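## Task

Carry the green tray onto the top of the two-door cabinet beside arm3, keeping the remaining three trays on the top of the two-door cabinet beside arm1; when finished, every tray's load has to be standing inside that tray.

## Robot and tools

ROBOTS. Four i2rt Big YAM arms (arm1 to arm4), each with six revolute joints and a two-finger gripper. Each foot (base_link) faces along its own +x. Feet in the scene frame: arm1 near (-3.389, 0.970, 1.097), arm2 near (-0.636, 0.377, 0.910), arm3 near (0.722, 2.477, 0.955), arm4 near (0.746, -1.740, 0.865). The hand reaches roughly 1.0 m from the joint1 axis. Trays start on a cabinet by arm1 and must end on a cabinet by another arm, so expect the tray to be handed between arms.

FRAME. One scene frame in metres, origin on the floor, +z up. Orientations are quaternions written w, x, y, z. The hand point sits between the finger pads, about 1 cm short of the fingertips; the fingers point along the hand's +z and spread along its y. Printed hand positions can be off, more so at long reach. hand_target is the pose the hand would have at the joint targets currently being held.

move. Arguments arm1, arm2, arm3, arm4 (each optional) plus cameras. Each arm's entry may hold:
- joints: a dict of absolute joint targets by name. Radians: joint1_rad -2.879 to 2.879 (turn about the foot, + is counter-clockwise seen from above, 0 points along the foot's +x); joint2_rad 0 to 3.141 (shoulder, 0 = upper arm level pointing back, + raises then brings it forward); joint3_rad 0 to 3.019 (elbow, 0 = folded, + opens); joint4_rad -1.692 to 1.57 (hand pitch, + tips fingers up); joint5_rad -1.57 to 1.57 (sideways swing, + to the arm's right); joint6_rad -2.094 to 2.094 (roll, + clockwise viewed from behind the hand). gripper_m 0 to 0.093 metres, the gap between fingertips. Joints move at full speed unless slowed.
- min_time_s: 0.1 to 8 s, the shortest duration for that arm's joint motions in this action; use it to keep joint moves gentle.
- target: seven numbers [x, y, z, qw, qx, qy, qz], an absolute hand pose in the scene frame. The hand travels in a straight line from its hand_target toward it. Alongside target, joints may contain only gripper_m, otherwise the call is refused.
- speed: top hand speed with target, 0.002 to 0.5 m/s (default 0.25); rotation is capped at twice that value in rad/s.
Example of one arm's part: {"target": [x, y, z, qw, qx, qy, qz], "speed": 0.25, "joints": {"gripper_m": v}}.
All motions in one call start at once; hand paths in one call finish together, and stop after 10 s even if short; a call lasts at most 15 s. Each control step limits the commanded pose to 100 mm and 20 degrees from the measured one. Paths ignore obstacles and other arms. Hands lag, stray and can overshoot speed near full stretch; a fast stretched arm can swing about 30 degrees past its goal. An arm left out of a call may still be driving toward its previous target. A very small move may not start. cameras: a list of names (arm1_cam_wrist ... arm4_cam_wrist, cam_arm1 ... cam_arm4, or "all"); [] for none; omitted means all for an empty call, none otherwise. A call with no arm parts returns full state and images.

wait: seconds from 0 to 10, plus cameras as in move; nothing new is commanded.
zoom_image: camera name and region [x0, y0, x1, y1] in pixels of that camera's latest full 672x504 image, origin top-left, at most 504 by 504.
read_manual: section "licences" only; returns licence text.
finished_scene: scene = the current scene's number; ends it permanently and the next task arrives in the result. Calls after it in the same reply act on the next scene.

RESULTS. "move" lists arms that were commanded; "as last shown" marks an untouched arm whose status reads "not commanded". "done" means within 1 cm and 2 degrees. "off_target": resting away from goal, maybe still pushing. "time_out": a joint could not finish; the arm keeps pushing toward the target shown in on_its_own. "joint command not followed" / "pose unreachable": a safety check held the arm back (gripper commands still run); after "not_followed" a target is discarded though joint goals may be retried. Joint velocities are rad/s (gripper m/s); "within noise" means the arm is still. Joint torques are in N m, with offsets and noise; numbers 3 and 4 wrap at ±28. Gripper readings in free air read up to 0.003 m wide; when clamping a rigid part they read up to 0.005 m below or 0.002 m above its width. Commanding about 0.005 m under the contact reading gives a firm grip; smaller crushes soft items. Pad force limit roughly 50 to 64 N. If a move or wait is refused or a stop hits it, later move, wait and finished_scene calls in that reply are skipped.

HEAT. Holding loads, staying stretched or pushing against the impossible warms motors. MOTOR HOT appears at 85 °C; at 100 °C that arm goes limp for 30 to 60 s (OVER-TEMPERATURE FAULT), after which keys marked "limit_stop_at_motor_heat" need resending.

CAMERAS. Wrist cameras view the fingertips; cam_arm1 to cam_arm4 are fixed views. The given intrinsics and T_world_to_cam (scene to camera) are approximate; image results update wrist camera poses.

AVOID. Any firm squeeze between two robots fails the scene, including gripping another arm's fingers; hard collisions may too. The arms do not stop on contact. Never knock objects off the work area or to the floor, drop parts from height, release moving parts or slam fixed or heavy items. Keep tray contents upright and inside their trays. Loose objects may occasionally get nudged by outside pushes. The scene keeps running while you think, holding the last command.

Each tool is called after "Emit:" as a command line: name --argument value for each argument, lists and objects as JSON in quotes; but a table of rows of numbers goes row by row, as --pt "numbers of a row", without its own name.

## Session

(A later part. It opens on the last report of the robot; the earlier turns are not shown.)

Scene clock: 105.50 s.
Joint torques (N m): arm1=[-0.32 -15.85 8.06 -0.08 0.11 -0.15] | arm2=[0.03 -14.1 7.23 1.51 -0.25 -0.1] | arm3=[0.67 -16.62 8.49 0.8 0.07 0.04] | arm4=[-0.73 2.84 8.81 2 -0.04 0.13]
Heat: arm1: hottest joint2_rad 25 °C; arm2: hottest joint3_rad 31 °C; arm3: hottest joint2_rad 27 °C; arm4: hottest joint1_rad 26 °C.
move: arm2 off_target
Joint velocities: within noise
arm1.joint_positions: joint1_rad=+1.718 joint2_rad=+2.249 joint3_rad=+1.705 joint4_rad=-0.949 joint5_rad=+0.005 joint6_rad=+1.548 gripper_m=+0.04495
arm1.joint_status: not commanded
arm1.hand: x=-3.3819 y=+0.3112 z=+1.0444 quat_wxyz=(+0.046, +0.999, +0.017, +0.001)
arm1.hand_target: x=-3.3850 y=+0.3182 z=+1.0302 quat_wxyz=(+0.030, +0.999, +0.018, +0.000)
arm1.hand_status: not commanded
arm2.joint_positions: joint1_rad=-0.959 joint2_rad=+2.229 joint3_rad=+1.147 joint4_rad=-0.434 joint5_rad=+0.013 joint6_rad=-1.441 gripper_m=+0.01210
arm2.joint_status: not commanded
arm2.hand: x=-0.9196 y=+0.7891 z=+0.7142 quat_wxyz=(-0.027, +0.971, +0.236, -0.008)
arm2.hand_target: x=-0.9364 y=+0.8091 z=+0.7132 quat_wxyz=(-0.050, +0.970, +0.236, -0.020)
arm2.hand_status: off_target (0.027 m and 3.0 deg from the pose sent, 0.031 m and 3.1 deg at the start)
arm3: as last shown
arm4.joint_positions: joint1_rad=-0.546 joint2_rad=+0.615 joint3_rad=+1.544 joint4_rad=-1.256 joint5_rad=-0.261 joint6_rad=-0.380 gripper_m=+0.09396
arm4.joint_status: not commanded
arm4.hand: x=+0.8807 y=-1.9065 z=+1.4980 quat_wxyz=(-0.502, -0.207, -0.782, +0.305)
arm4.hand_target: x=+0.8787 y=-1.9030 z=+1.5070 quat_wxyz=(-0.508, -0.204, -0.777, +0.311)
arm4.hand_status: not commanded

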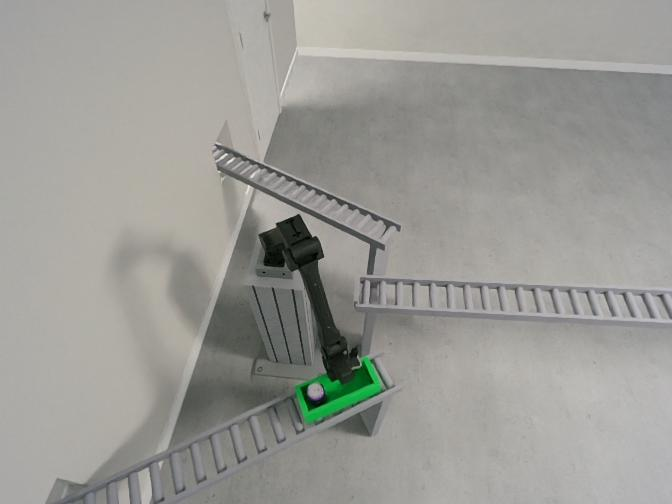

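Emit:
move --arm2 '{"target":[-0.939,0.812,0.742,-0.046,0.9655,0.2604,-0.015],"speed":0.1}'

Emit:
move --arm2 '{"target":[-0.938,0.811,0.716,-0.046,0.9655,0.2604,-0.015],"speed":0.1}' --cameras '["cam_arm2"]'

Emit:
zoom_image --camera "cam_arm2" --region '[345, 360, 405, 410]'

Emit:
zoom_image --camera "cam_arm2" --region '[285, 370, 345, 430]'

Scene clock: 107.13 s.
Joint torques (N m): arm1=[-0.32 -15.91 8.05 -0.09 0.11 -0.15] | arm2=[0.26 -18.55 7.06 0.08 -0.07 -0.16] | arm3=[0.85 -16.73 8.5 0.76 0.09 0.03] | arm4=[-0.73 2.78 8.83 2 -0.04 0.13]
Heat: arm1: hottest joint2_rad 25 °C; arm2: hottest joint3_rad 31 °C; arm3: hottest joint2_rad 27 °C; arm4: hottest joint1_rad 26 °C.
move: arm2 off_target
Joint velocities: within noise
arm1, arm4: as last shown
arm2.joint_positions: joint1_rad=-0.959 joint2_rad=+2.229 joint3_rad=+1.152 joint4_rad=-0.470 joint5_rad=+0.012 joint6_rad=-1.481 gripper_m=+0.01210
arm2.joint_status: not commanded
arm2.hand: x=-0.9164 y=+0.7842 z=+0.7148 quat_wxyz=(-0.012, +0.967, +0.255, -0.002)
arm2.hand_target: x=-0.9382 y=+0.8108 z=+0.7427 quat_wxyz=(-0.046, +0.964, +0.260, -0.015)
arm2.hand_status: off_target (0.045 m and 4.2 deg from the pose sent, 0.041 m and 3.7 deg at the start)
arm3.joint_positions: joint1_rad=-1.445 joint2_rad=+1.917 joint3_rad=+1.397 joint4_rad=-1.092 joint5_rad=+0.001 joint6_rad=+1.589 gripper_m=+0.09402
arm3.joint_status: not commanded
arm3.hand: x=+1.0617 y=+2.0630 z=+0.9879 quat_wxyz=(+0.015, -0.944, -0.329, +0.000)
arm3.hand_target: x=+1.0635 y=+2.0569 z=+0.9976 quat_wxyz=(+0.000, -0.947, -0.322, -0.006)
arm3.hand_status: not commanded
pictures: none

Scene clock: 108.10 s.
Joint torques (N m): arm1=[-0.32 -15.91 8.05 -0.08 0.11 -0.15] | arm2=[0.21 -14.68 7.53 1.61 -0.07 -0.16] | arm3=[0.85 -16.67 8.47 0.76 0.08 0.04] | arm4=[-0.73 2.84 8.81 2.02 -0.04 0.13]
Heat: arm1: hottest joint2_rad 25 °C; arm2: hottest joint3_rad 31 °C; arm3: hottest joint2_rad 27 °C; arm4: hottest joint1_rad 26 °C.
move: arm2 off_target
Joint velocities: within noise
arm1, arm3, arm4: as last shown
arm2.joint_positions: joint1_rad=-0.959 joint2_rad=+2.231 joint3_rad=+1.152 joint4_rad=-0.465 joint5_rad=+0.012 joint6_rad=-1.481 gripper_m=+0.01210
arm2.joint_status: not commanded
arm2.hand: x=-0.9169 y=+0.7849 z=+0.7141 quat_wxyz=(-0.014, +0.967, +0.255, -0.003)
arm2.hand_target: x=-0.9372 y=+0.8099 z=+0.7177 quat_wxyz=(-0.046, +0.964, +0.260, -0.015)
arm2.hand_status: off_target (0.034 m and 3.9 deg from the pose sent, 0.034 m and 4.1 deg at the start)

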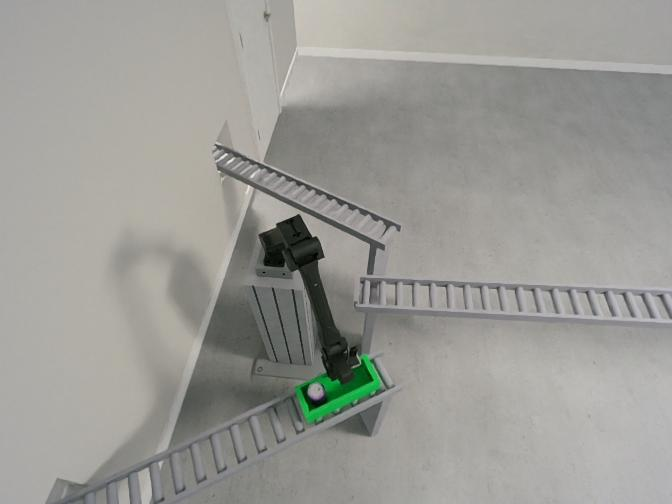

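Scaled by 8.400 from the camera's image (finer frame: 960x720).

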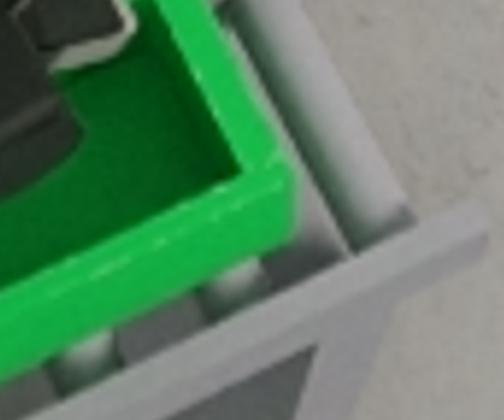

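Scaled by 8.400 from the camera's image (finer frame: 960x720).

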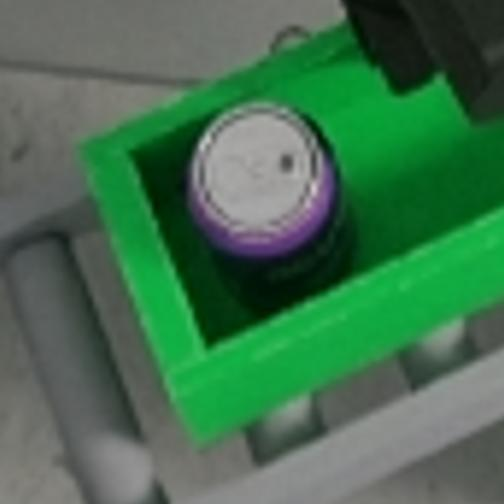

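Emit:
move --arm2 '{"target":[-0.948,0.828,0.752,-0.046,0.9655,0.2604,-0.015],"speed":0.1}'

Emit:
move --arm2 '{"target":[-0.943,0.820,0.72,-0.046,0.9655,0.2604,-0.015],"speed":0.1}' --cameras '["cam_arm2"]'

Emit:
zoom_image --camera "cam_arm2" --region '[345, 360, 405, 410]'

Emit:
zoom_image --camera "cam_arm2" --region '[285, 370, 345, 430]'

Scene clock: 109.67 s.
Joint torques (N m): arm1=[-0.32 -15.91 8.05 -0.08 0.11 -0.15] | arm2=[0.03 -18.78 8.36 0.24 0.16 -0.18] | arm3=[0.79 -16.67 8.46 0.79 0.08 0.04] | arm4=[-0.73 2.84 8.83 2 -0.05 0.13]
Heat: arm1: hottest joint2_rad 25 °C; arm2: hottest joint3_rad 31 °C; arm3: hottest joint2_rad 27 °C; arm4: hottest joint1_rad 26 °C.
move: arm2 off_target
Joint velocities: within noise
arm1, arm3, arm4: as last shown
arm2.joint_positions: joint1_rad=-0.959 joint2_rad=+2.231 joint3_rad=+1.192 joint4_rad=-0.531 joint5_rad=+0.006 joint6_rad=-1.482 gripper_m=+0.01210
arm2.joint_status: not commanded
arm2.hand: x=-0.9217 y=+0.7900 z=+0.7216 quat_wxyz=(-0.001, +0.967, +0.256, -0.002)
arm2.hand_target: x=-0.9467 y=+0.8261 z=+0.7537 quat_wxyz=(-0.046, +0.964, +0.260, -0.015)
arm2.hand_status: off_target (0.055 m and 5.4 deg from the pose sent, 0.065 m and 3.9 deg at the start)
pictures: none

Scene clock: 110.67 s.
Joint torques (N m): arm1=[-0.32 -15.91 8.05 -0.09 0.11 -0.15] | arm2=[0.09 -15.68 7.2 1.59 -0.22 -0.18] | arm3=[0.79 -16.56 8.51 0.76 0.08 0.06] | arm4=[-0.73 2.84 8.81 2 -0.04 0.13]
Heat: arm1: hottest joint2_rad 25 °C; arm2: hottest joint3_rad 31 °C; arm3: hottest joint2_rad 27 °C; arm4: hottest joint3_rad 27 °C.
move: arm2 off_target
Joint velocities: within noise
arm1, arm3, arm4: as last shown
arm2.joint_positions: joint1_rad=-0.959 joint2_rad=+2.246 joint3_rad=+1.192 joint4_rad=-0.492 joint5_rad=+0.017 joint6_rad=-1.482 gripper_m=+0.01210
arm2.joint_status: not commanded
arm2.hand: x=-0.9228 y=+0.7949 z=+0.7145 quat_wxyz=(-0.014, +0.967, +0.256, +0.000)
arm2.hand_target: x=-0.9423 y=+0.8191 z=+0.7215 quat_wxyz=(-0.046, +0.964, +0.260, -0.015)
arm2.hand_status: off_target (0.033 m and 4.1 deg from the pose sent, 0.037 m and 5.4 deg at the start)

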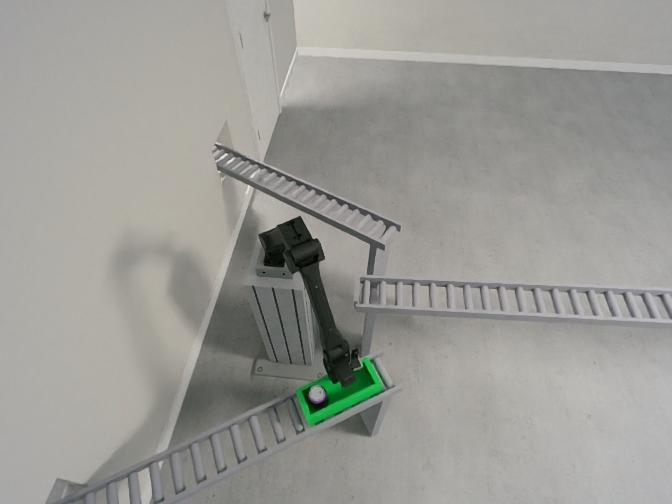

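Scaled by 8.400 from the camera's image (finer frame: 960x720).

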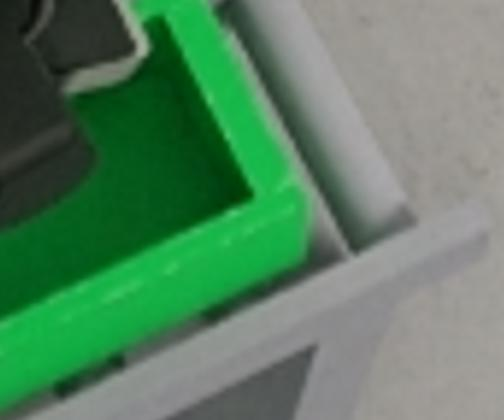

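Scaled by 8.400 from the camera's image (finer frame: 960x720).

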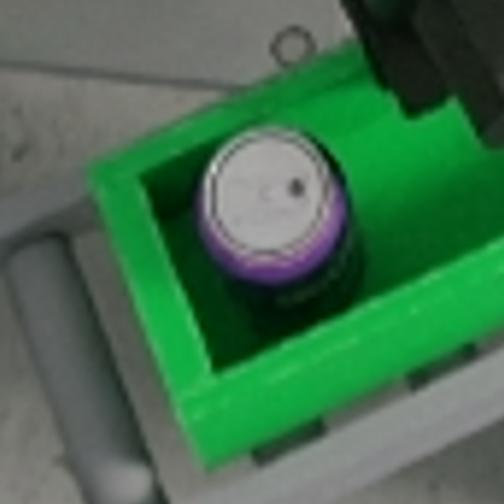

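Emit:
move --arm2 '{"target":[-0.943,0.820,0.706,-0.046,0.9655,0.2604,-0.012],"speed":0.08}'

Emit:
move --arm2 '{"joints":{"gripper_m":0.05}}'

Emit:
move --arm2 '{"target":[-0.938,0.812,0.86,-0.046,0.9655,0.2604,-0.012],"speed":0.3}' --arm3 '{"target":[1.055,2.045,0.93,0.0,0.966,0.2588,0.0],"speed":0.2}' --cameras '["cam_arm2","arm3_cam_wrist"]'

Scene clock: 112.00 s.
Joint torques (N m): arm1=[-0.26 -15.85 8.05 -0.09 0.11 -0.15] | arm2=[0.21 -13.57 7.75 2.19 -0.09 -0.18] | arm3=[0.73 -16.73 8.43 0.7 0.08 0.05] | arm4=[-0.73 2.84 8.81 2 -0.04 0.13]
Heat: arm1: hottest joint2_rad 25 °C; arm2: hottest joint3_rad 31 °C; arm3: hottest joint2_rad 27 °C; arm4: hottest joint3_rad 27 °C.
move: arm2 off_target
Joint velocities: arm1=[0.005 0.005 -0.002 -0.017 -0.154 -0.037 0] | arm2=[within noise] | arm3=[within noise] | arm4=[within noise]
arm1, arm3, arm4: as last shown
arm2.joint_positions: joint1_rad=-0.959 joint2_rad=+2.247 joint3_rad=+1.192 joint4_rad=-0.488 joint5_rad=+0.019 joint6_rad=-1.481 gripper_m=+0.01210
arm2.joint_status: not commanded
arm2.hand: x=-0.9229 y=+0.7956 z=+0.7138 quat_wxyz=(-0.016, +0.967, +0.255, +0.000)
arm2.hand_target: x=-0.9420 y=+0.8186 z=+0.7079 quat_wxyz=(-0.046, +0.964, +0.260, -0.012)
arm2.hand_status: off_target (0.033 m and 3.8 deg from the pose sent, 0.033 m and 3.9 deg at the start)
pictures: none

Scene clock: 112.67 s.
Joint torques (N m): arm1=[-0.32 -15.91 8.05 -0.09 0.11 -0.15] | arm2=[0.21 -15.15 6.64 0.85 -0.01 -0.16] | arm3=[0.73 -16.62 8.49 0.76 0.08 0.04] | arm4=[-0.73 2.84 8.81 2 -0.04 0.13]
Heat: arm1: hottest joint2_rad 25 °C; arm2: hottest joint3_rad 31 °C; arm3: hottest joint2_rad 27 °C; arm4: hottest joint3_rad 27 °C.
move: arm2 done
Joint velocities: within noise
arm1, arm3, arm4: as last shown
arm2.joint_positions: joint1_rad=-0.959 joint2_rad=+2.266 joint3_rad=+1.209 joint4_rad=-0.449 joint5_rad=+0.016 joint6_rad=-1.482 gripper_m=+0.04987
arm2.joint_status: all done
arm2.hand: x=-0.9307 y=+0.8060 z=+0.7084 quat_wxyz=(-0.032, +0.966, +0.256, -0.007)
arm2.hand_target: x=-0.9421 y=+0.8187 z=+0.7080 quat_wxyz=(-0.046, +0.964, +0.260, -0.012)
arm2.hand_status: not commanded
pictures: none

Scene clock: 114.00 s.
Joint torques (N m): arm1=[-0.32 -15.91 8.05 -0.08 0.11 -0.15] | arm2=[0.5 -14.68 6.45 0.28 -0.01 -0.12] | arm3=[0.56 -15.74 8.31 0.79 0.2 0.06] | arm4=[-0.73 2.78 8.81 2 -0.04 0.13]
Heat: arm1: hottest joint2_rad 25 °C; arm2: hottest joint3_rad 31 °C; arm3: hottest joint2_rad 27 °C; arm4: hottest joint3_rad 27 °C.
move: arm2 done; arm3 done
Joint velocities: within noise
arm1, arm4: as last shown
arm2.joint_positions: joint1_rad=-0.959 joint2_rad=+1.947 joint3_rad=+1.203 joint4_rad=-0.721 joint5_rad=+0.016 joint6_rad=-1.482 gripper_m=+0.04995
arm2.joint_status: not commanded
arm2.hand: x=-0.9360 y=+0.8158 z=+0.8631 quat_wxyz=(-0.052, +0.965, +0.255, -0.014)
arm2.hand_target: x=-0.9379 y=+0.8120 z=+0.8601 quat_wxyz=(-0.046, +0.964, +0.260, -0.012)
arm2.hand_status: done (0.005 m and 0.9 deg from the pose sent, 0.152 m and 1.7 deg at the start)
arm3.joint_positions: joint1_rad=-1.466 joint2_rad=+2.001 joint3_rad=+1.350 joint4_rad=-0.951 joint5_rad=+0.010 joint6_rad=+1.696 gripper_m=+0.09402
arm3.joint_status: not commanded
arm3.hand: x=+1.0543 y=+2.0530 z=+0.9289 quat_wxyz=(+0.009, -0.963, -0.268, +0.003)
arm3.hand_target: x=+1.0549 y=+2.0450 z=+0.9301 quat_wxyz=(+0.000, -0.966, -0.259, +0.000)
arm3.hand_status: done (0.008 m and 1.5 deg from the pose sent, 0.061 m and 8.6 deg at the start)
pictures: arm3_cam_wrist, cam_arm2
arm3_cam_wrist: T_world_to_cam=[[-0.51827, 0.855, 0.01932, -1.22682], [0.7788, 0.46251, 0.42374, -2.12664], [0.35336, 0.23466, -0.90558, 0.0814]] pos_world=[0.99163, 2.01343, 0.99854]

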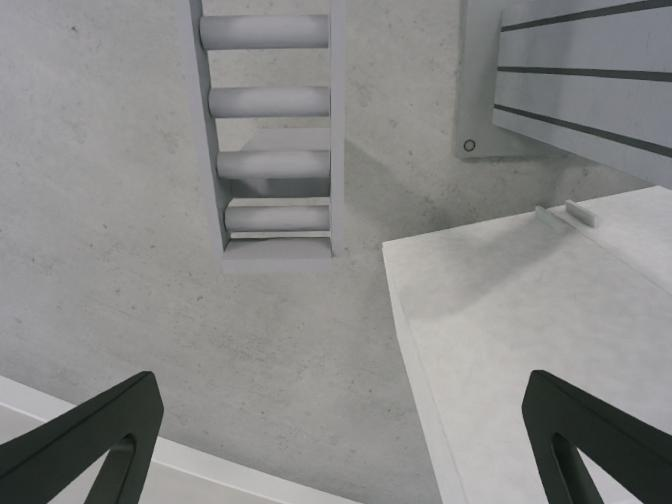

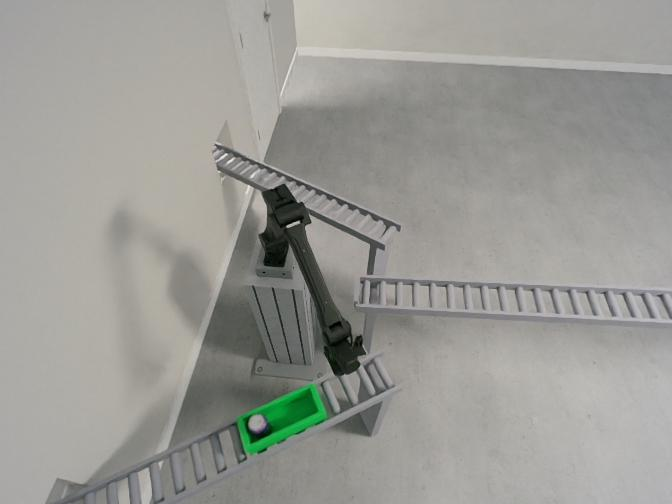

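Emit:
wait --seconds 4.5 --cameras '["arm3_cam_wrist","cam_arm3"]'

Emit:
wait --seconds 0.7 --cameras '["arm3_cam_wrist","cam_arm3"]'

Emit:
zoom_image --camera "cam_arm3" --region '[180, 240, 540, 480]'

Scene clock: 118.87 s.
Joint torques (N m): arm1=[-0.32 -15.91 8.05 -0.08 0.11 -0.15] | arm2=[0.44 -14.62 6.45 0.29 -0.01 -0.12] | arm3=[0.73 -15.74 8.28 0.77 0.21 0.04] | arm4=[-0.73 2.78 8.81 2 -0.04 0.13]
Heat: arm1: hottest joint2_rad 25 °C; arm2: hottest joint2_rad 30 °C; arm3: hottest joint2_rad 27 °C; arm4: hottest joint3_rad 27 °C.
Joint velocities: within noise
arm1.joint_positions: joint1_rad=+1.718 joint2_rad=+2.249 joint3_rad=+1.705 joint4_rad=-0.949 joint5_rad=+0.005 joint6_rad=+1.548 gripper_m=+0.04495
arm1.joint_status: not commanded
arm1.hand: x=-3.3819 y=+0.3112 z=+1.0444 quat_wxyz=(+0.046, +0.999, +0.017, +0.001)
arm1.hand_target: x=-3.3850 y=+0.3182 z=+1.0302 quat_wxyz=(+0.030, +0.999, +0.018, +0.000)
arm1.hand_status: not commanded
arm2.joint_positions: joint1_rad=-0.959 joint2_rad=+1.947 joint3_rad=+1.203 joint4_rad=-0.721 joint5_rad=+0.016 joint6_rad=-1.482 gripper_m=+0.04995
arm2.joint_status: not commanded
arm2.hand: x=-0.9360 y=+0.8158 z=+0.8631 quat_wxyz=(-0.052, +0.965, +0.255, -0.014)
arm2.hand_target: x=-0.9379 y=+0.8120 z=+0.8601 quat_wxyz=(-0.046, +0.964, +0.260, -0.012)
arm2.hand_status: done (0.005 m and 0.9 deg from the pose sent, 0.152 m and 1.7 deg at the start)
arm3.joint_positions: joint1_rad=-1.466 joint2_rad=+2.001 joint3_rad=+1.350 joint4_rad=-0.951 joint5_rad=+0.010 joint6_rad=+1.696 gripper_m=+0.09402
arm3.joint_status: not commanded
arm3.hand: x=+1.0543 y=+2.0530 z=+0.9289 quat_wxyz=(+0.009, -0.963, -0.268, +0.003)
arm3.hand_target: x=+1.0549 y=+2.0450 z=+0.9301 quat_wxyz=(+0.000, -0.966, -0.259, +0.000)
arm3.hand_status: done (0.008 m and 1.5 deg from the pose sent, 0.061 m and 8.6 deg at the start)
arm4.joint_positions: joint1_rad=-0.546 joint2_rad=+0.615 joint3_rad=+1.544 joint4_rad=-1.256 joint5_rad=-0.261 joint6_rad=-0.380 gripper_m=+0.09396
arm4.joint_status: not commanded
arm4.hand: x=+0.8807 y=-1.9065 z=+1.4980 quat_wxyz=(-0.502, -0.207, -0.782, +0.305)
arm4.hand_target: x=+0.8787 y=-1.9030 z=+1.5070 quat_wxyz=(-0.508, -0.204, -0.777, +0.311)
arm4.hand_status: not commanded
wait: 4.50 s; at rest from the start
arm3_cam_wrist: T_world_to_cam=[[-0.51796, 0.85518, 0.01939, -1.22758], [0.779, 0.46221, 0.42369, -2.12619], [0.35337, 0.23456, -0.9056, 0.08159]] pos_world=[0.99163, 2.01343, 0.99854]

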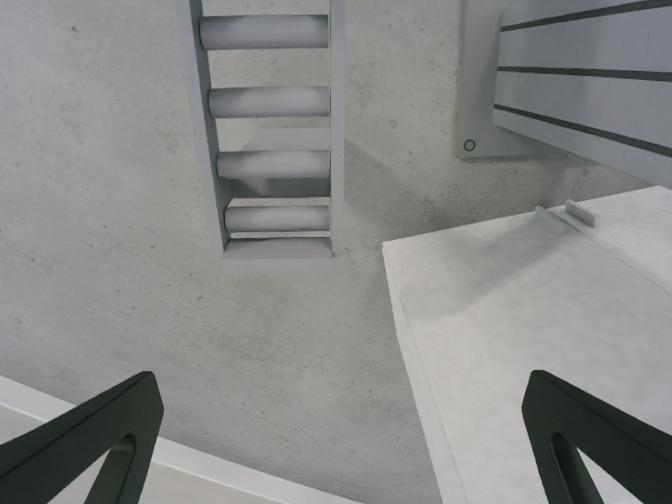

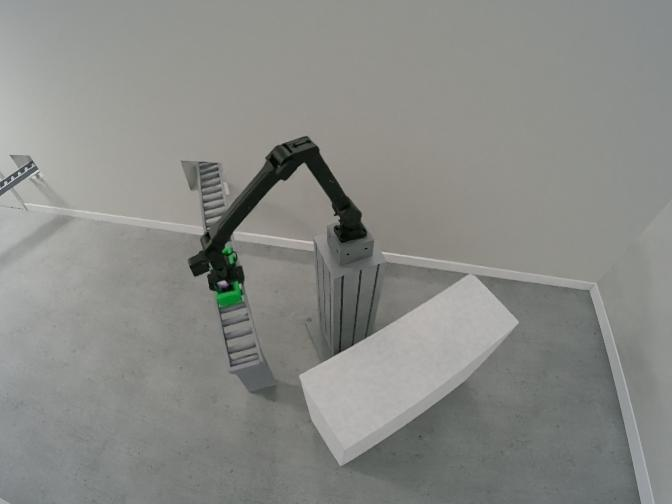

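Scene clock: 119.57 s.
Joint torques (N m): arm1=[-0.32 -15.91 8.05 -0.08 0.11 -0.15] | arm2=[0.44 -14.62 6.46 0.29 -0.01 -0.12] | arm3=[0.67 -15.62 8.32 0.76 0.2 0.05] | arm4=[-0.73 2.78 8.83 2 -0.05 0.13]
Heat: arm1: hottest joint2_rad 25 °C; arm2: hottest joint2_rad 30 °C; arm3: hottest joint2_rad 27 °C; arm4: hottest joint3_rad 27 °C.
Joint velocities: within noise
arm1.joint_positions: joint1_rad=+1.718 joint2_rad=+2.249 joint3_rad=+1.705 joint4_rad=-0.949 joint5_rad=+0.005 joint6_rad=+1.548 gripper_m=+0.04495
arm1.joint_status: not commanded
arm1.hand: x=-3.3819 y=+0.3112 z=+1.0444 quat_wxyz=(+0.046, +0.999, +0.017, +0.001)
arm1.hand_target: x=-3.3850 y=+0.3182 z=+1.0302 quat_wxyz=(+0.030, +0.999, +0.018, +0.000)
arm1.hand_status: not commanded
arm2.joint_positions: joint1_rad=-0.959 joint2_rad=+1.947 joint3_rad=+1.203 joint4_rad=-0.721 joint5_rad=+0.016 joint6_rad=-1.482 gripper_m=+0.04995
arm2.joint_status: not commanded
arm2.hand: x=-0.9360 y=+0.8158 z=+0.8631 quat_wxyz=(-0.052, +0.965, +0.255, -0.014)
arm2.hand_target: x=-0.9379 y=+0.8120 z=+0.8601 quat_wxyz=(-0.046, +0.964, +0.260, -0.012)
arm2.hand_status: done (0.005 m and 0.9 deg from the pose sent, 0.152 m and 1.7 deg at the start)
arm3.joint_positions: joint1_rad=-1.466 joint2_rad=+2.001 joint3_rad=+1.350 joint4_rad=-0.951 joint5_rad=+0.010 joint6_rad=+1.696 gripper_m=+0.09402
arm3.joint_status: not commanded
arm3.hand: x=+1.0543 y=+2.0530 z=+0.9289 quat_wxyz=(+0.009, -0.963, -0.268, +0.003)
arm3.hand_target: x=+1.0549 y=+2.0450 z=+0.9301 quat_wxyz=(+0.000, -0.966, -0.259, +0.000)
arm3.hand_status: done (0.008 m and 1.5 deg from the pose sent, 0.061 m and 8.6 deg at the start)
arm4.joint_positions: joint1_rad=-0.546 joint2_rad=+0.615 joint3_rad=+1.544 joint4_rad=-1.256 joint5_rad=-0.261 joint6_rad=-0.380 gripper_m=+0.09396
arm4.joint_status: not commanded
arm4.hand: x=+0.8807 y=-1.9065 z=+1.4980 quat_wxyz=(-0.502, -0.207, -0.782, +0.305)
arm4.hand_target: x=+0.8787 y=-1.9030 z=+1.5070 quat_wxyz=(-0.508, -0.204, -0.777, +0.311)
arm4.hand_status: not commanded
wait: 0.70 s; at rest by 0.27 s
arm3_cam_wrist: T_world_to_cam=[[-0.51796, 0.85518, 0.01939, -1.22758], [0.779, 0.46221, 0.42369, -2.12619], [0.35337, 0.23456, -0.9056, 0.08159]] pos_world=[0.99163, 2.01343, 0.99854]

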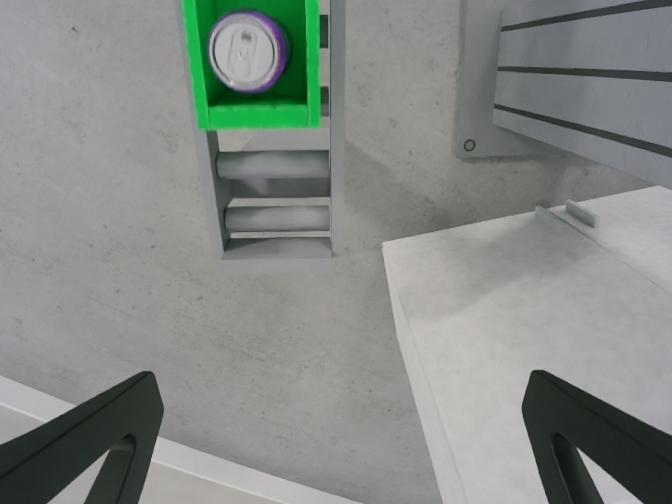

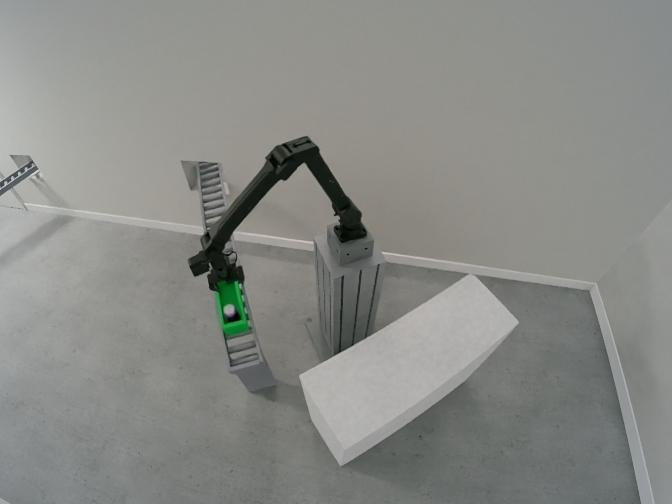

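Scaled by 1.400 from the camera's image (finer frame: 960x720).

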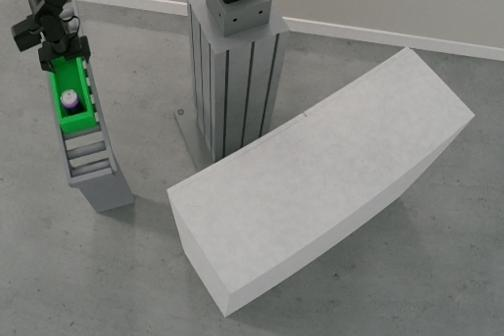

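Emit:
wait --seconds 0.6 --cameras '["arm3_cam_wrist"]'

Scene clock: 120.33 s.
Joint torques (N m): arm1=[-0.26 -15.91 8.05 -0.08 0.11 -0.15] | arm2=[0.44 -14.62 6.45 0.29 -0.01 -0.12] | arm3=[0.62 -15.74 8.32 0.75 0.19 0.03] | arm4=[-0.73 2.78 8.81 2 -0.05 0.13]
Heat: arm1: hottest joint2_rad 25 °C; arm2: hottest joint2_rad 30 °C; arm3: hottest joint2_rad 27 °C; arm4: hottest joint3_rad 27 °C.
Joint velocities: within noise
arm1.joint_positions: joint1_rad=+1.718 joint2_rad=+2.249 joint3_rad=+1.705 joint4_rad=-0.949 joint5_rad=+0.005 joint6_rad=+1.548 gripper_m=+0.04495
arm1.joint_status: not commanded
arm1.hand: x=-3.3819 y=+0.3112 z=+1.0444 quat_wxyz=(+0.046, +0.999, +0.017, +0.001)
arm1.hand_target: x=-3.3850 y=+0.3182 z=+1.0302 quat_wxyz=(+0.030, +0.999, +0.018, +0.000)
arm1.hand_status: not commanded
arm2.joint_positions: joint1_rad=-0.959 joint2_rad=+1.947 joint3_rad=+1.203 joint4_rad=-0.721 joint5_rad=+0.016 joint6_rad=-1.482 gripper_m=+0.04995
arm2.joint_status: not commanded
arm2.hand: x=-0.9360 y=+0.8158 z=+0.8631 quat_wxyz=(-0.052, +0.965, +0.255, -0.014)
arm2.hand_target: x=-0.9379 y=+0.8120 z=+0.8601 quat_wxyz=(-0.046, +0.964, +0.260, -0.012)
arm2.hand_status: done (0.005 m and 0.9 deg from the pose sent, 0.152 m and 1.7 deg at the start)
arm3.joint_positions: joint1_rad=-1.466 joint2_rad=+2.001 joint3_rad=+1.350 joint4_rad=-0.951 joint5_rad=+0.010 joint6_rad=+1.696 gripper_m=+0.09402
arm3.joint_status: not commanded
arm3.hand: x=+1.0543 y=+2.0530 z=+0.9289 quat_wxyz=(+0.009, -0.963, -0.268, +0.003)
arm3.hand_target: x=+1.0549 y=+2.0450 z=+0.9301 quat_wxyz=(+0.000, -0.966, -0.259, +0.000)
arm3.hand_status: done (0.008 m and 1.5 deg from the pose sent, 0.061 m and 8.6 deg at the start)
arm4.joint_positions: joint1_rad=-0.546 joint2_rad=+0.615 joint3_rad=+1.544 joint4_rad=-1.256 joint5_rad=-0.261 joint6_rad=-0.380 gripper_m=+0.09396
arm4.joint_status: not commanded
arm4.hand: x=+0.8807 y=-1.9065 z=+1.4980 quat_wxyz=(-0.502, -0.207, -0.782, +0.305)
arm4.hand_target: x=+0.8787 y=-1.9030 z=+1.5070 quat_wxyz=(-0.508, -0.204, -0.777, +0.311)
arm4.hand_status: not commanded
wait: 0.60 s; at rest by 0.10 s
arm3_cam_wrist: T_world_to_cam=[[-0.51796, 0.85518, 0.01939, -1.22758], [0.779, 0.46221, 0.42369, -2.12619], [0.35337, 0.23456, -0.9056, 0.08159]] pos_world=[0.99163, 2.01343, 0.99854]

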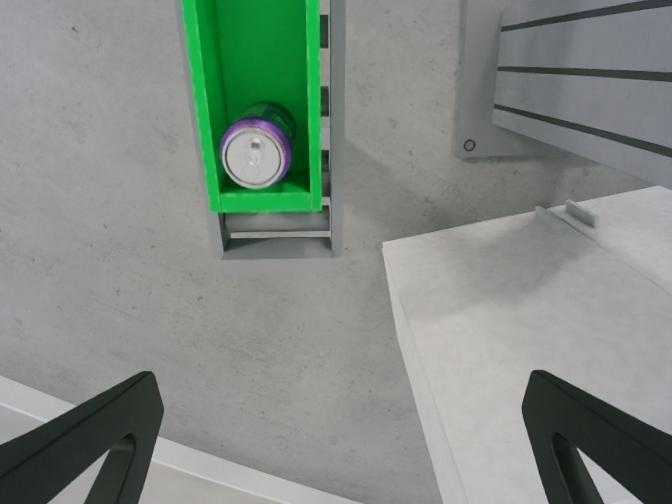

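Emit:
move --arm3 '{"target":[1.028,2.003,0.72,0.0,0.9645,0.264,0.0],"speed":0.25,"joints":{"gripper_m":0.08}}' --cameras '["arm3_cam_wrist","cam_arm3"]'

Scene clock: 123.43 s.
Joint torques (N m): arm1=[-0.32 -15.85 8.05 -0.09 0.11 -0.15] | arm2=[0.5 -14.62 6.45 0.29 -0.01 -0.12] | arm3=[0.85 -17.38 7.35 0.7 0.16 -0.18] | arm4=[-0.73 2.78 8.81 2 -0.04 0.13]
Heat: arm1: hottest joint2_rad 25 °C; arm2: hottest joint2_rad 30 °C; arm3: hottest joint2_rad 27 °C; arm4: hottest joint3_rad 27 °C.
move: arm3 off_target
Joint velocities: within noise
arm1, arm2, arm4: as last shown
arm3.joint_positions: joint1_rad=-1.555 joint2_rad=+2.428 joint3_rad=+1.418 joint4_rad=-0.605 joint5_rad=+0.012 joint6_rad=+1.620 gripper_m=+0.08009
arm3.joint_status: all done
arm3.hand: x=+1.0222 y=+2.0189 z=+0.7170 quat_wxyz=(+0.016, -0.965, -0.262, +0.005)
arm3.hand_target: x=+1.0279 y=+2.0031 z=+0.7206 quat_wxyz=(+0.000, -0.964, -0.264, +0.000)
arm3.hand_status: off_target (0.017 m and 1.9 deg from the pose sent, 0.216 m and 1.1 deg at the start)
arm3_cam_wrist: T_world_to_cam=[[-0.50681, 0.86139, 0.03402, -1.24526], [0.78831, 0.44711, 0.42268, -1.97393], [0.34888, 0.24104, -0.90564, -0.09946]] pos_world=[0.95965, 1.9792, 0.78664]

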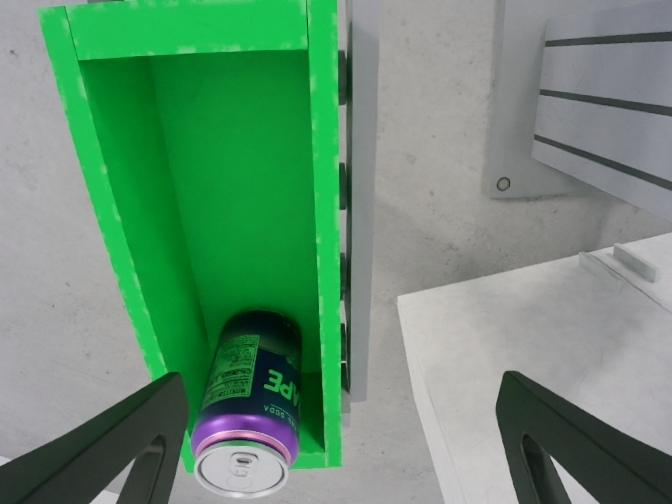

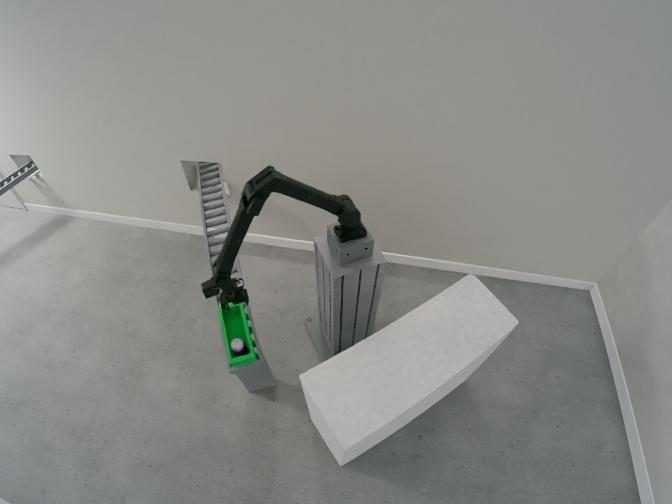

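Emit:
move --arm3 '{"target":[1.068,2.024,0.635,0.0,0.9645,0.264,0.0],"speed":0.2}' --cameras '["arm3_cam_wrist"]'

Scene clock: 125.53 s.
Joint torques (N m): arm1=[-0.26 -15.91 8.06 -0.09 0.11 -0.15] | arm2=[0.44 -14.62 6.45 0.29 -0.01 -0.12] | arm3=[0.91 -18.32 6.39 0.65 0.12 0.05] | arm4=[-0.73 2.78 8.81 2 -0.04 0.13]
Heat: arm1: hottest joint2_rad 25 °C; arm2: hottest joint2_rad 30 °C; arm3: hottest joint2_rad 27 °C; arm4: hottest joint3_rad 27 °C.
move: arm3 off_target
Joint velocities: within noise
arm1, arm2, arm4: as last shown
arm3.joint_positions: joint1_rad=-1.483 joint2_rad=+2.631 joint3_rad=+1.537 joint4_rad=-0.521 joint5_rad=+0.012 joint6_rad=+1.675 gripper_m=+0.08009
arm3.joint_status: not commanded
arm3.hand: x=+1.0588 y=+2.0371 z=+0.6311 quat_wxyz=(+0.015, -0.963, -0.270, +0.006)
arm3.hand_target: x=+1.0679 y=+2.0242 z=+0.6354 quat_wxyz=(+0.000, -0.965, -0.264, +0.000)
arm3.hand_status: off_target (0.016 m and 2.0 deg from the pose sent, 0.094 m and 1.9 deg at the start)
arm3_cam_wrist: T_world_to_cam=[[-0.52183, 0.8524, 0.0334, -1.20491], [0.78083, 0.46151, 0.42109, -1.99506], [0.34352, 0.24581, -0.9064, -0.19803]] pos_world=[0.99707, 1.99649, 0.70085]

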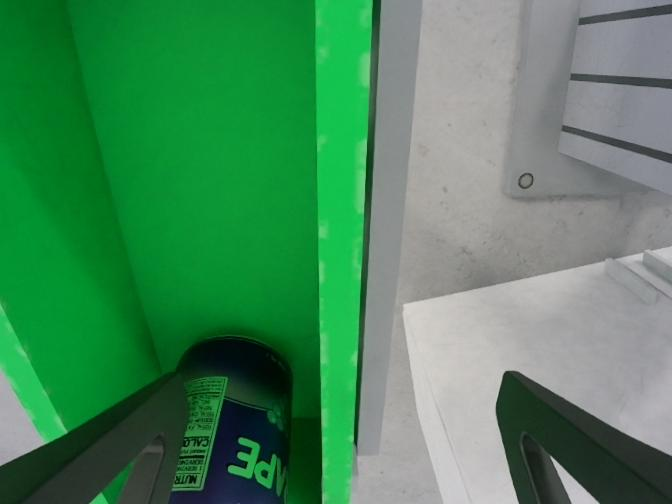

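Emit:
move --arm3 '{"target":[1.070,2.025,0.569,0.0,0.9645,0.264,0.0],"speed":0.12}' --cameras '["arm3_cam_wrist"]'

Scene clock: 127.33 s.
Joint torques (N m): arm1=[-0.26 -15.85 8.03 -0.09 0.11 -0.15] | arm2=[0.5 -14.62 6.46 0.29 -0.01 -0.12] | arm3=[1.14 -18.32 6 0.65 0.13 0.05] | arm4=[-0.73 2.84 8.83 2 -0.04 0.13]
Heat: arm1: hottest joint2_rad 25 °C; arm2: hottest joint2_rad 30 °C; arm3: hottest joint2_rad 27 °C; arm4: hottest joint3_rad 27 °C.
move: arm3 off_target
Joint velocities: within noise
arm1, arm2, arm4: as last shown
arm3.joint_positions: joint1_rad=-1.483 joint2_rad=+2.783 joint3_rad=+1.648 joint4_rad=-0.477 joint5_rad=+0.012 joint6_rad=+1.677 gripper_m=+0.08009
arm3.joint_status: not commanded
arm3.hand: x=+1.0610 y=+2.0355 z=+0.5678 quat_wxyz=(+0.013, -0.963, -0.269, +0.005)
arm3.hand_target: x=+1.0699 y=+2.0252 z=+0.5694 quat_wxyz=(+0.000, -0.965, -0.264, +0.000)
arm3.hand_status: off_target (0.014 m and 1.7 deg from the pose sent, 0.064 m and 2.0 deg at the start)
arm3_cam_wrist: T_world_to_cam=[[-0.51955, 0.85393, 0.0296, -1.20371], [0.78117, 0.46068, 0.42136, -1.96819], [0.34618, 0.24204, -0.90641, -0.25088]] pos_world=[0.99896, 1.9953, 0.63755]

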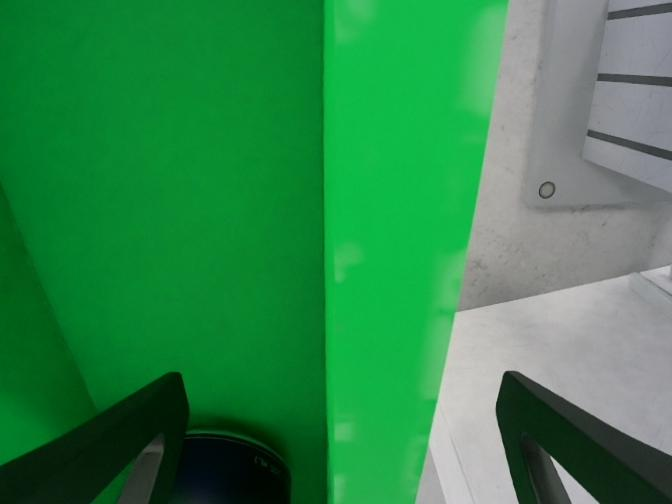

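Emit:
move --arm3 '{"joints":{"gripper_m":0.005}}'

Emit:
move --arm3 '{"target":[1.08,2.005,0.74,0.0,0.9645,0.264,0.0],"speed":0.12}' --cameras '["arm3_cam_wrist","cam_arm3"]'

Scene clock: 128.30 s.
Joint torques (N m): arm1=[-0.32 -15.91 8.06 -0.09 0.11 -0.15] | arm2=[0.44 -14.62 6.45 0.29 -0.01 -0.12] | arm3=[1.44 -18.08 6.09 0.8 0.06 0.05] | arm4=[-0.73 2.84 8.81 2 -0.04 0.13]
Heat: arm1: hottest joint2_rad 25 °C; arm2: hottest joint2_rad 30 °C; arm3: hottest joint2_rad 27 °C; arm4: hottest joint3_rad 27 °C.
move: arm3 off_target
Joint velocities: within noise
arm1, arm2, arm4: as last shown
arm3.joint_positions: joint1_rad=-1.483 joint2_rad=+2.780 joint3_rad=+1.647 joint4_rad=-0.479 joint5_rad=+0.014 joint6_rad=+1.678 gripper_m=+0.01160
arm3.joint_status: gripper_m off_target (ended at +0.01163, target +0.00500)
arm3.hand: x=+1.0607 y=+2.0352 z=+0.5688 quat_wxyz=(+0.013, -0.963, -0.269, +0.006)
arm3.hand_target: x=+1.0699 y=+2.0253 z=+0.5693 quat_wxyz=(+0.000, -0.965, -0.264, +0.000)
arm3.hand_status: not commanded
pictures: none

Scene clock: 130.60 s.
Joint torques (N m): arm1=[-0.32 -15.85 8.05 -0.08 0.11 -0.15] | arm2=[0.5 -14.62 6.46 0.29 -0.01 -0.12] | arm3=[1.08 -22.65 6.69 -0.13 -0.14 -0.13] | arm4=[-0.73 2.84 8.81 2 -0.04 0.13]
Heat: arm1: hottest joint2_rad 25 °C; arm2: hottest joint2_rad 30 °C; arm3: hottest joint2_rad 28 °C; arm4: hottest joint3_rad 27 °C.
move: arm3 off_target
Joint velocities: within noise
arm1, arm2, arm4: as last shown
arm3.joint_positions: joint1_rad=-1.484 joint2_rad=+2.498 joint3_rad=+1.518 joint4_rad=-0.678 joint5_rad=+0.021 joint6_rad=+1.694 gripper_m=+0.01129
arm3.joint_status: not commanded
arm3.hand: x=+1.0605 y=+2.0305 z=+0.7012 quat_wxyz=(+0.033, -0.965, -0.261, +0.018)
arm3.hand_target: x=+1.0792 y=+2.0058 z=+0.7397 quat_wxyz=(+0.000, -0.965, -0.264, +0.000)
arm3.hand_status: off_target (0.050 m and 4.3 deg from the pose sent, 0.175 m and 1.8 deg at the start)
arm3_cam_wrist: T_world_to_cam=[[-0.50389, 0.86057, 0.07421, -1.26498], [0.80322, 0.43524, 0.40669, -1.98317], [0.31768, 0.26453, -0.91055, -0.14117]] pos_world=[1.00036, 1.98912, 0.77185]

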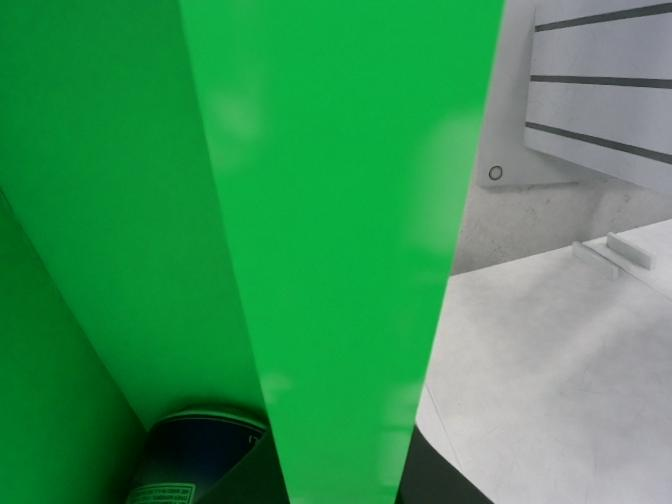

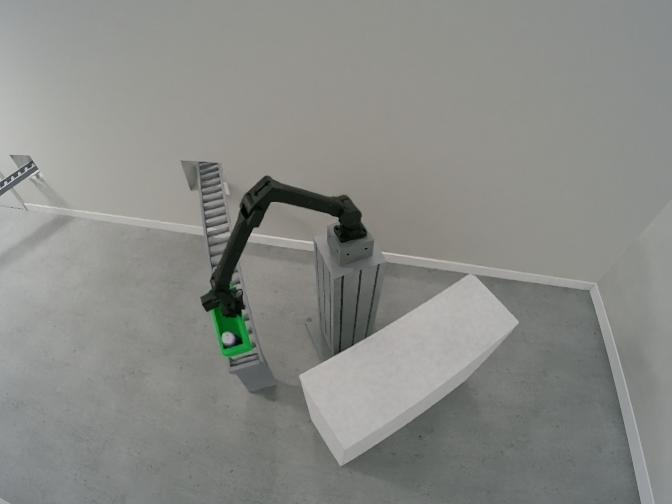

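Emit:
move --arm3 '{"target":[1.07,2.04,1.02,0.0,0.9645,0.264,0.0],"speed":0.22}'

Emit:
move --arm3 '{"target":[1.25,2.44,1.03,0.0,0.7604,0.6494,0.0],"speed":0.22}'

Emit:
move --arm3 '{"target":[1.095,2.812,1.02,0.0,0.402,0.9157,0.0],"speed":0.22}' --cameras '["arm3_cam_wrist","cam_arm3"]'

Emit:
zoom_image --camera "cam_arm3" --region '[280, 220, 540, 480]'

Scene clock: 134.17 s.
Joint torques (N m): arm1=[-0.32 -15.85 8.05 -0.09 0.11 -0.15] | arm2=[0.5 -14.62 6.45 0.29 -0.01 -0.12] | arm3=[1.73 -19.66 13.76 -0.32 -0.21 -0.01] | arm4=[-0.73 2.78 8.81 2 -0.04 0.13]
Heat: arm1: hottest joint2_rad 25 °C; arm2: hottest joint2_rad 30 °C; arm3: hottest joint2_rad 28 °C; arm4: hottest joint3_rad 27 °C.
move: arm3 off_target
Joint velocities: within noise
arm1, arm2, arm4: as last shown
arm3.joint_positions: joint1_rad=-1.466 joint2_rad=+1.962 joint3_rad=+1.410 joint4_rad=-1.147 joint5_rad=+0.021 joint6_rad=+1.707 gripper_m=+0.01129
arm3.joint_status: not commanded
arm3.hand: x=+1.0425 y=+2.0640 z=+0.9700 quat_wxyz=(+0.052, -0.963, -0.263, +0.027)
arm3.hand_target: x=+1.0676 y=+2.0428 z=+1.0206 quat_wxyz=(+0.000, -0.964, -0.264, +0.000)
arm3.hand_status: off_target (0.062 m and 6.7 deg from the pose sent, 0.319 m and 4.3 deg at the start; pose on its path clipped on 14 of 64 steps)
pictures: none

Scene clock: 137.03 s.
Joint torques (N m): arm1=[-0.32 -15.91 8.05 -0.09 0.11 -0.15] | arm2=[0.44 -14.62 6.45 0.29 -0.01 -0.12] | arm3=[0.32 -16.62 14.22 -0.2 -0.15 -0.21] | arm4=[-0.73 2.78 8.83 2 -0.04 0.13]
Heat: arm1: hottest joint2_rad 25 °C; arm2: hottest joint2_rad 30 °C; arm3: hottest joint2_rad 28 °C; arm4: hottest joint3_rad 27 °C.
move: arm3 off_target
Joint velocities: within noise
arm1, arm2, arm4: as last shown
arm3.joint_positions: joint1_rad=-0.624 joint2_rad=+1.864 joint3_rad=+1.320 joint4_rad=-1.139 joint5_rad=+0.008 joint6_rad=+1.673 gripper_m=+0.01129
arm3.joint_status: not commanded
arm3.hand: x=+1.2162 y=+2.4447 z=+0.9931 quat_wxyz=(+0.029, -0.761, -0.647, +0.037)
arm3.hand_target: x=+1.2471 y=+2.4400 z=+1.0310 quat_wxyz=(-0.001, -0.760, -0.650, +0.000)
arm3.hand_status: off_target (0.050 m and 5.5 deg from the pose sent, 0.434 m and 50.8 deg at the start)
pictures: none

Scene clock: 139.83 s.
Joint torques (N m): arm1=[-0.32 -15.85 8.05 -0.09 0.11 -0.15] | arm2=[0.44 -14.62 6.46 0.29 0 -0.12] | arm3=[0.26 -15.15 13.86 -0.06 -0.18 -0.21] | arm4=[-0.73 2.78 8.83 2 -0.04 0.13]
Heat: arm1: hottest joint2_rad 25 °C; arm2: hottest joint2_rad 30 °C; arm3: hottest joint2_rad 28 °C; arm4: hottest joint3_rad 27 °C.
move: arm3 off_target
Joint velocities: within noise
arm1.joint_positions: joint1_rad=+1.718 joint2_rad=+2.249 joint3_rad=+1.705 joint4_rad=-0.949 joint5_rad=+0.005 joint6_rad=+1.548 gripper_m=+0.04495
arm1.joint_status: not commanded
arm1.hand: x=-3.3819 y=+0.3112 z=+1.0444 quat_wxyz=(+0.046, +0.999, +0.017, +0.001)
arm1.hand_target: x=-3.3850 y=+0.3182 z=+1.0302 quat_wxyz=(+0.030, +0.999, +0.018, +0.000)
arm1.hand_status: not commanded
arm2.joint_positions: joint1_rad=-0.959 joint2_rad=+1.947 joint3_rad=+1.203 joint4_rad=-0.721 joint5_rad=+0.016 joint6_rad=-1.482 gripper_m=+0.04995
arm2.joint_status: not commanded
arm2.hand: x=-0.9360 y=+0.8158 z=+0.8631 quat_wxyz=(-0.052, +0.965, +0.255, -0.014)
arm2.hand_target: x=-0.9379 y=+0.8120 z=+0.8601 quat_wxyz=(-0.046, +0.964, +0.260, -0.012)
arm2.hand_status: not commanded
arm3.joint_positions: joint1_rad=+0.170 joint2_rad=+1.798 joint3_rad=+1.215 joint4_rad=-1.090 joint5_rad=-0.003 joint6_rad=+1.570 gripper_m=+0.01129
arm3.joint_status: not commanded
arm3.hand: x=+1.0685 y=+2.7890 z=+0.9871 quat_wxyz=(+0.014, -0.406, -0.913, +0.044)
arm3.hand_target: x=+1.0932 y=+2.8102 z=+1.0211 quat_wxyz=(-0.001, -0.402, -0.916, +0.000)
arm3.hand_status: off_target (0.048 m and 5.4 deg from the pose sent, 0.388 m and 52.2 deg at the start)
arm4.joint_positions: joint1_rad=-0.546 joint2_rad=+0.615 joint3_rad=+1.544 joint4_rad=-1.256 joint5_rad=-0.261 joint6_rad=-0.380 gripper_m=+0.09396
arm4.joint_status: not commanded
arm4.hand: x=+0.8807 y=-1.9065 z=+1.4980 quat_wxyz=(-0.502, -0.207, -0.782, +0.305)
arm4.hand_target: x=+0.8787 y=-1.9030 z=+1.5070 quat_wxyz=(-0.508, -0.204, -0.777, +0.311)
arm4.hand_status: not commanded
arm3_cam_wrist: T_world_to_cam=[[-0.73883, -0.66739, 0.09338, 2.55871], [-0.58125, 0.70123, 0.41283, -1.70462], [-0.341, 0.25074, -0.90601, 0.65379]] pos_world=[1.12258, 2.73906, 1.05714]

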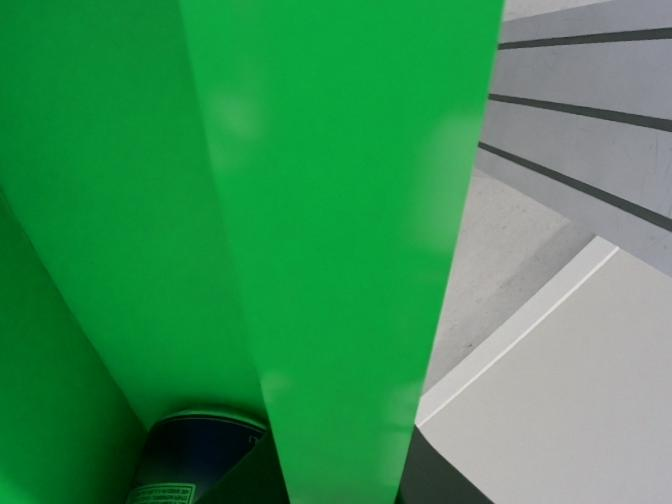

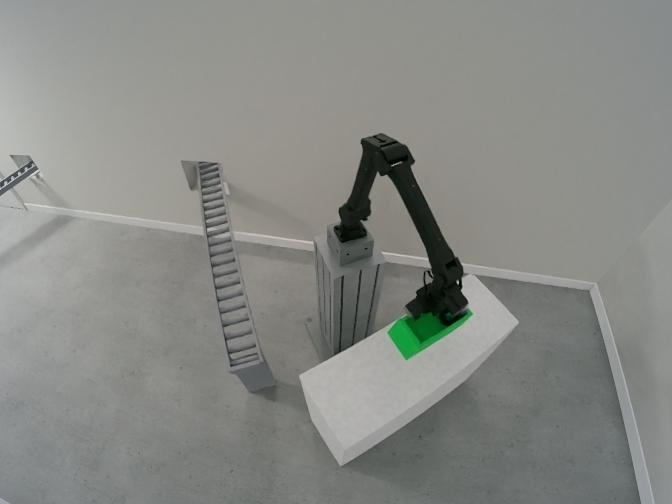

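Scaled by 1.938 from the camera's image (finer frame: 960x720).

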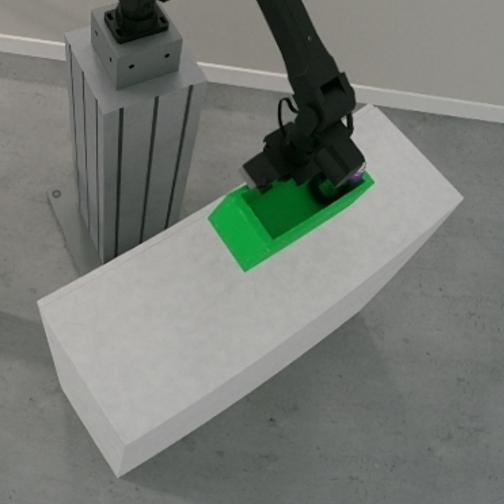

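Emit:
move --arm3 '{"target":[1.112,2.828,0.90,0.014,0.402,0.9157,0.036],"speed":0.2}'

Emit:
move --arm3 '{"target":[1.108,2.825,0.87,0.014,0.402,0.9157,0.036],"speed":0.1}' --cameras '["cam_arm3"]'

Emit:
zoom_image --camera "cam_arm3" --region '[340, 260, 520, 420]'

Scene clock: 142.50 s.
Joint torques (N m): arm1=[-0.32 -15.91 8.06 -0.08 0.11 -0.15] | arm2=[0.5 -14.62 6.45 0.28 0 -0.12] | arm3=[0.5 -17.96 8.77 1.2 -0.24 -0.17] | arm4=[-0.73 2.84 8.83 2 -0.04 0.13]
Heat: arm1: hottest joint2_rad 25 °C; arm2: hottest joint2_rad 30 °C; arm3: hottest joint2_rad 28 °C; arm4: hottest joint3_rad 27 °C.
move: arm3 off_target
Joint velocities: within noise
arm1, arm2, arm4: as last shown
arm3.joint_positions: joint1_rad=+0.170 joint2_rad=+2.015 joint3_rad=+1.175 joint4_rad=-0.757 joint5_rad=-0.006 joint6_rad=+1.569 gripper_m=+0.01129
arm3.joint_status: not commanded
arm3.hand: x=+1.0906 y=+2.8077 z=+0.8712 quat_wxyz=(+0.000, -0.406, -0.914, +0.009)
arm3.hand_target: x=+1.1112 y=+2.8271 z=+0.9007 quat_wxyz=(-0.014, -0.402, -0.915, -0.036)
arm3.hand_status: off_target (0.041 m and 5.4 deg from the pose sent, 0.105 m and 9.8 deg at the start)
pictures: none

Scene clock: 143.47 s.
Joint torques (N m): arm1=[-0.32 -15.91 8.05 -0.09 0.11 -0.15] | arm2=[0.5 -14.62 6.45 0.28 -0.01 -0.12] | arm3=[0.56 -15.5 7.49 1.4 0.05 -0.14] | arm4=[-0.73 2.84 8.83 1.99 -0.04 0.13]
Heat: arm1: hottest joint2_rad 25 °C; arm2: hottest joint2_rad 30 °C; arm3: hottest joint2_rad 28 °C; arm4: hottest joint3_rad 27 °C.
move: arm3 off_target
Joint velocities: within noise
arm1, arm2, arm4: as last shown
arm3.joint_positions: joint1_rad=+0.170 joint2_rad=+2.028 joint3_rad=+1.165 joint4_rad=-0.687 joint5_rad=-0.015 joint6_rad=+1.568 gripper_m=+0.01129
arm3.joint_status: not commanded
arm3.hand: x=+1.0966 y=+2.8150 z=+0.8627 quat_wxyz=(-0.006, -0.405, -0.914, -0.015)
arm3.hand_target: x=+1.1078 y=+2.8248 z=+0.8703 quat_wxyz=(-0.014, -0.402, -0.915, -0.036)
arm3.hand_status: off_target (0.017 m and 2.6 deg from the pose sent, 0.025 m and 5.4 deg at the start)

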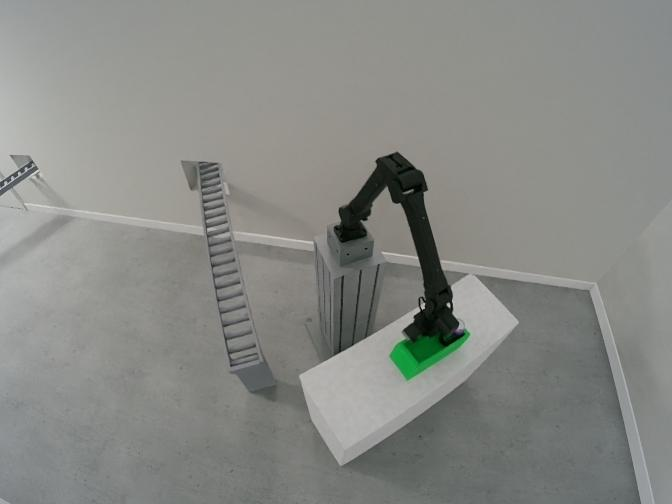

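Scaled by 2.800 from the camera's image (finer frame: 960x720).

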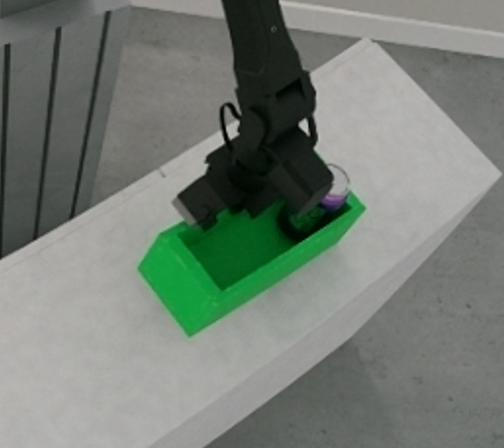

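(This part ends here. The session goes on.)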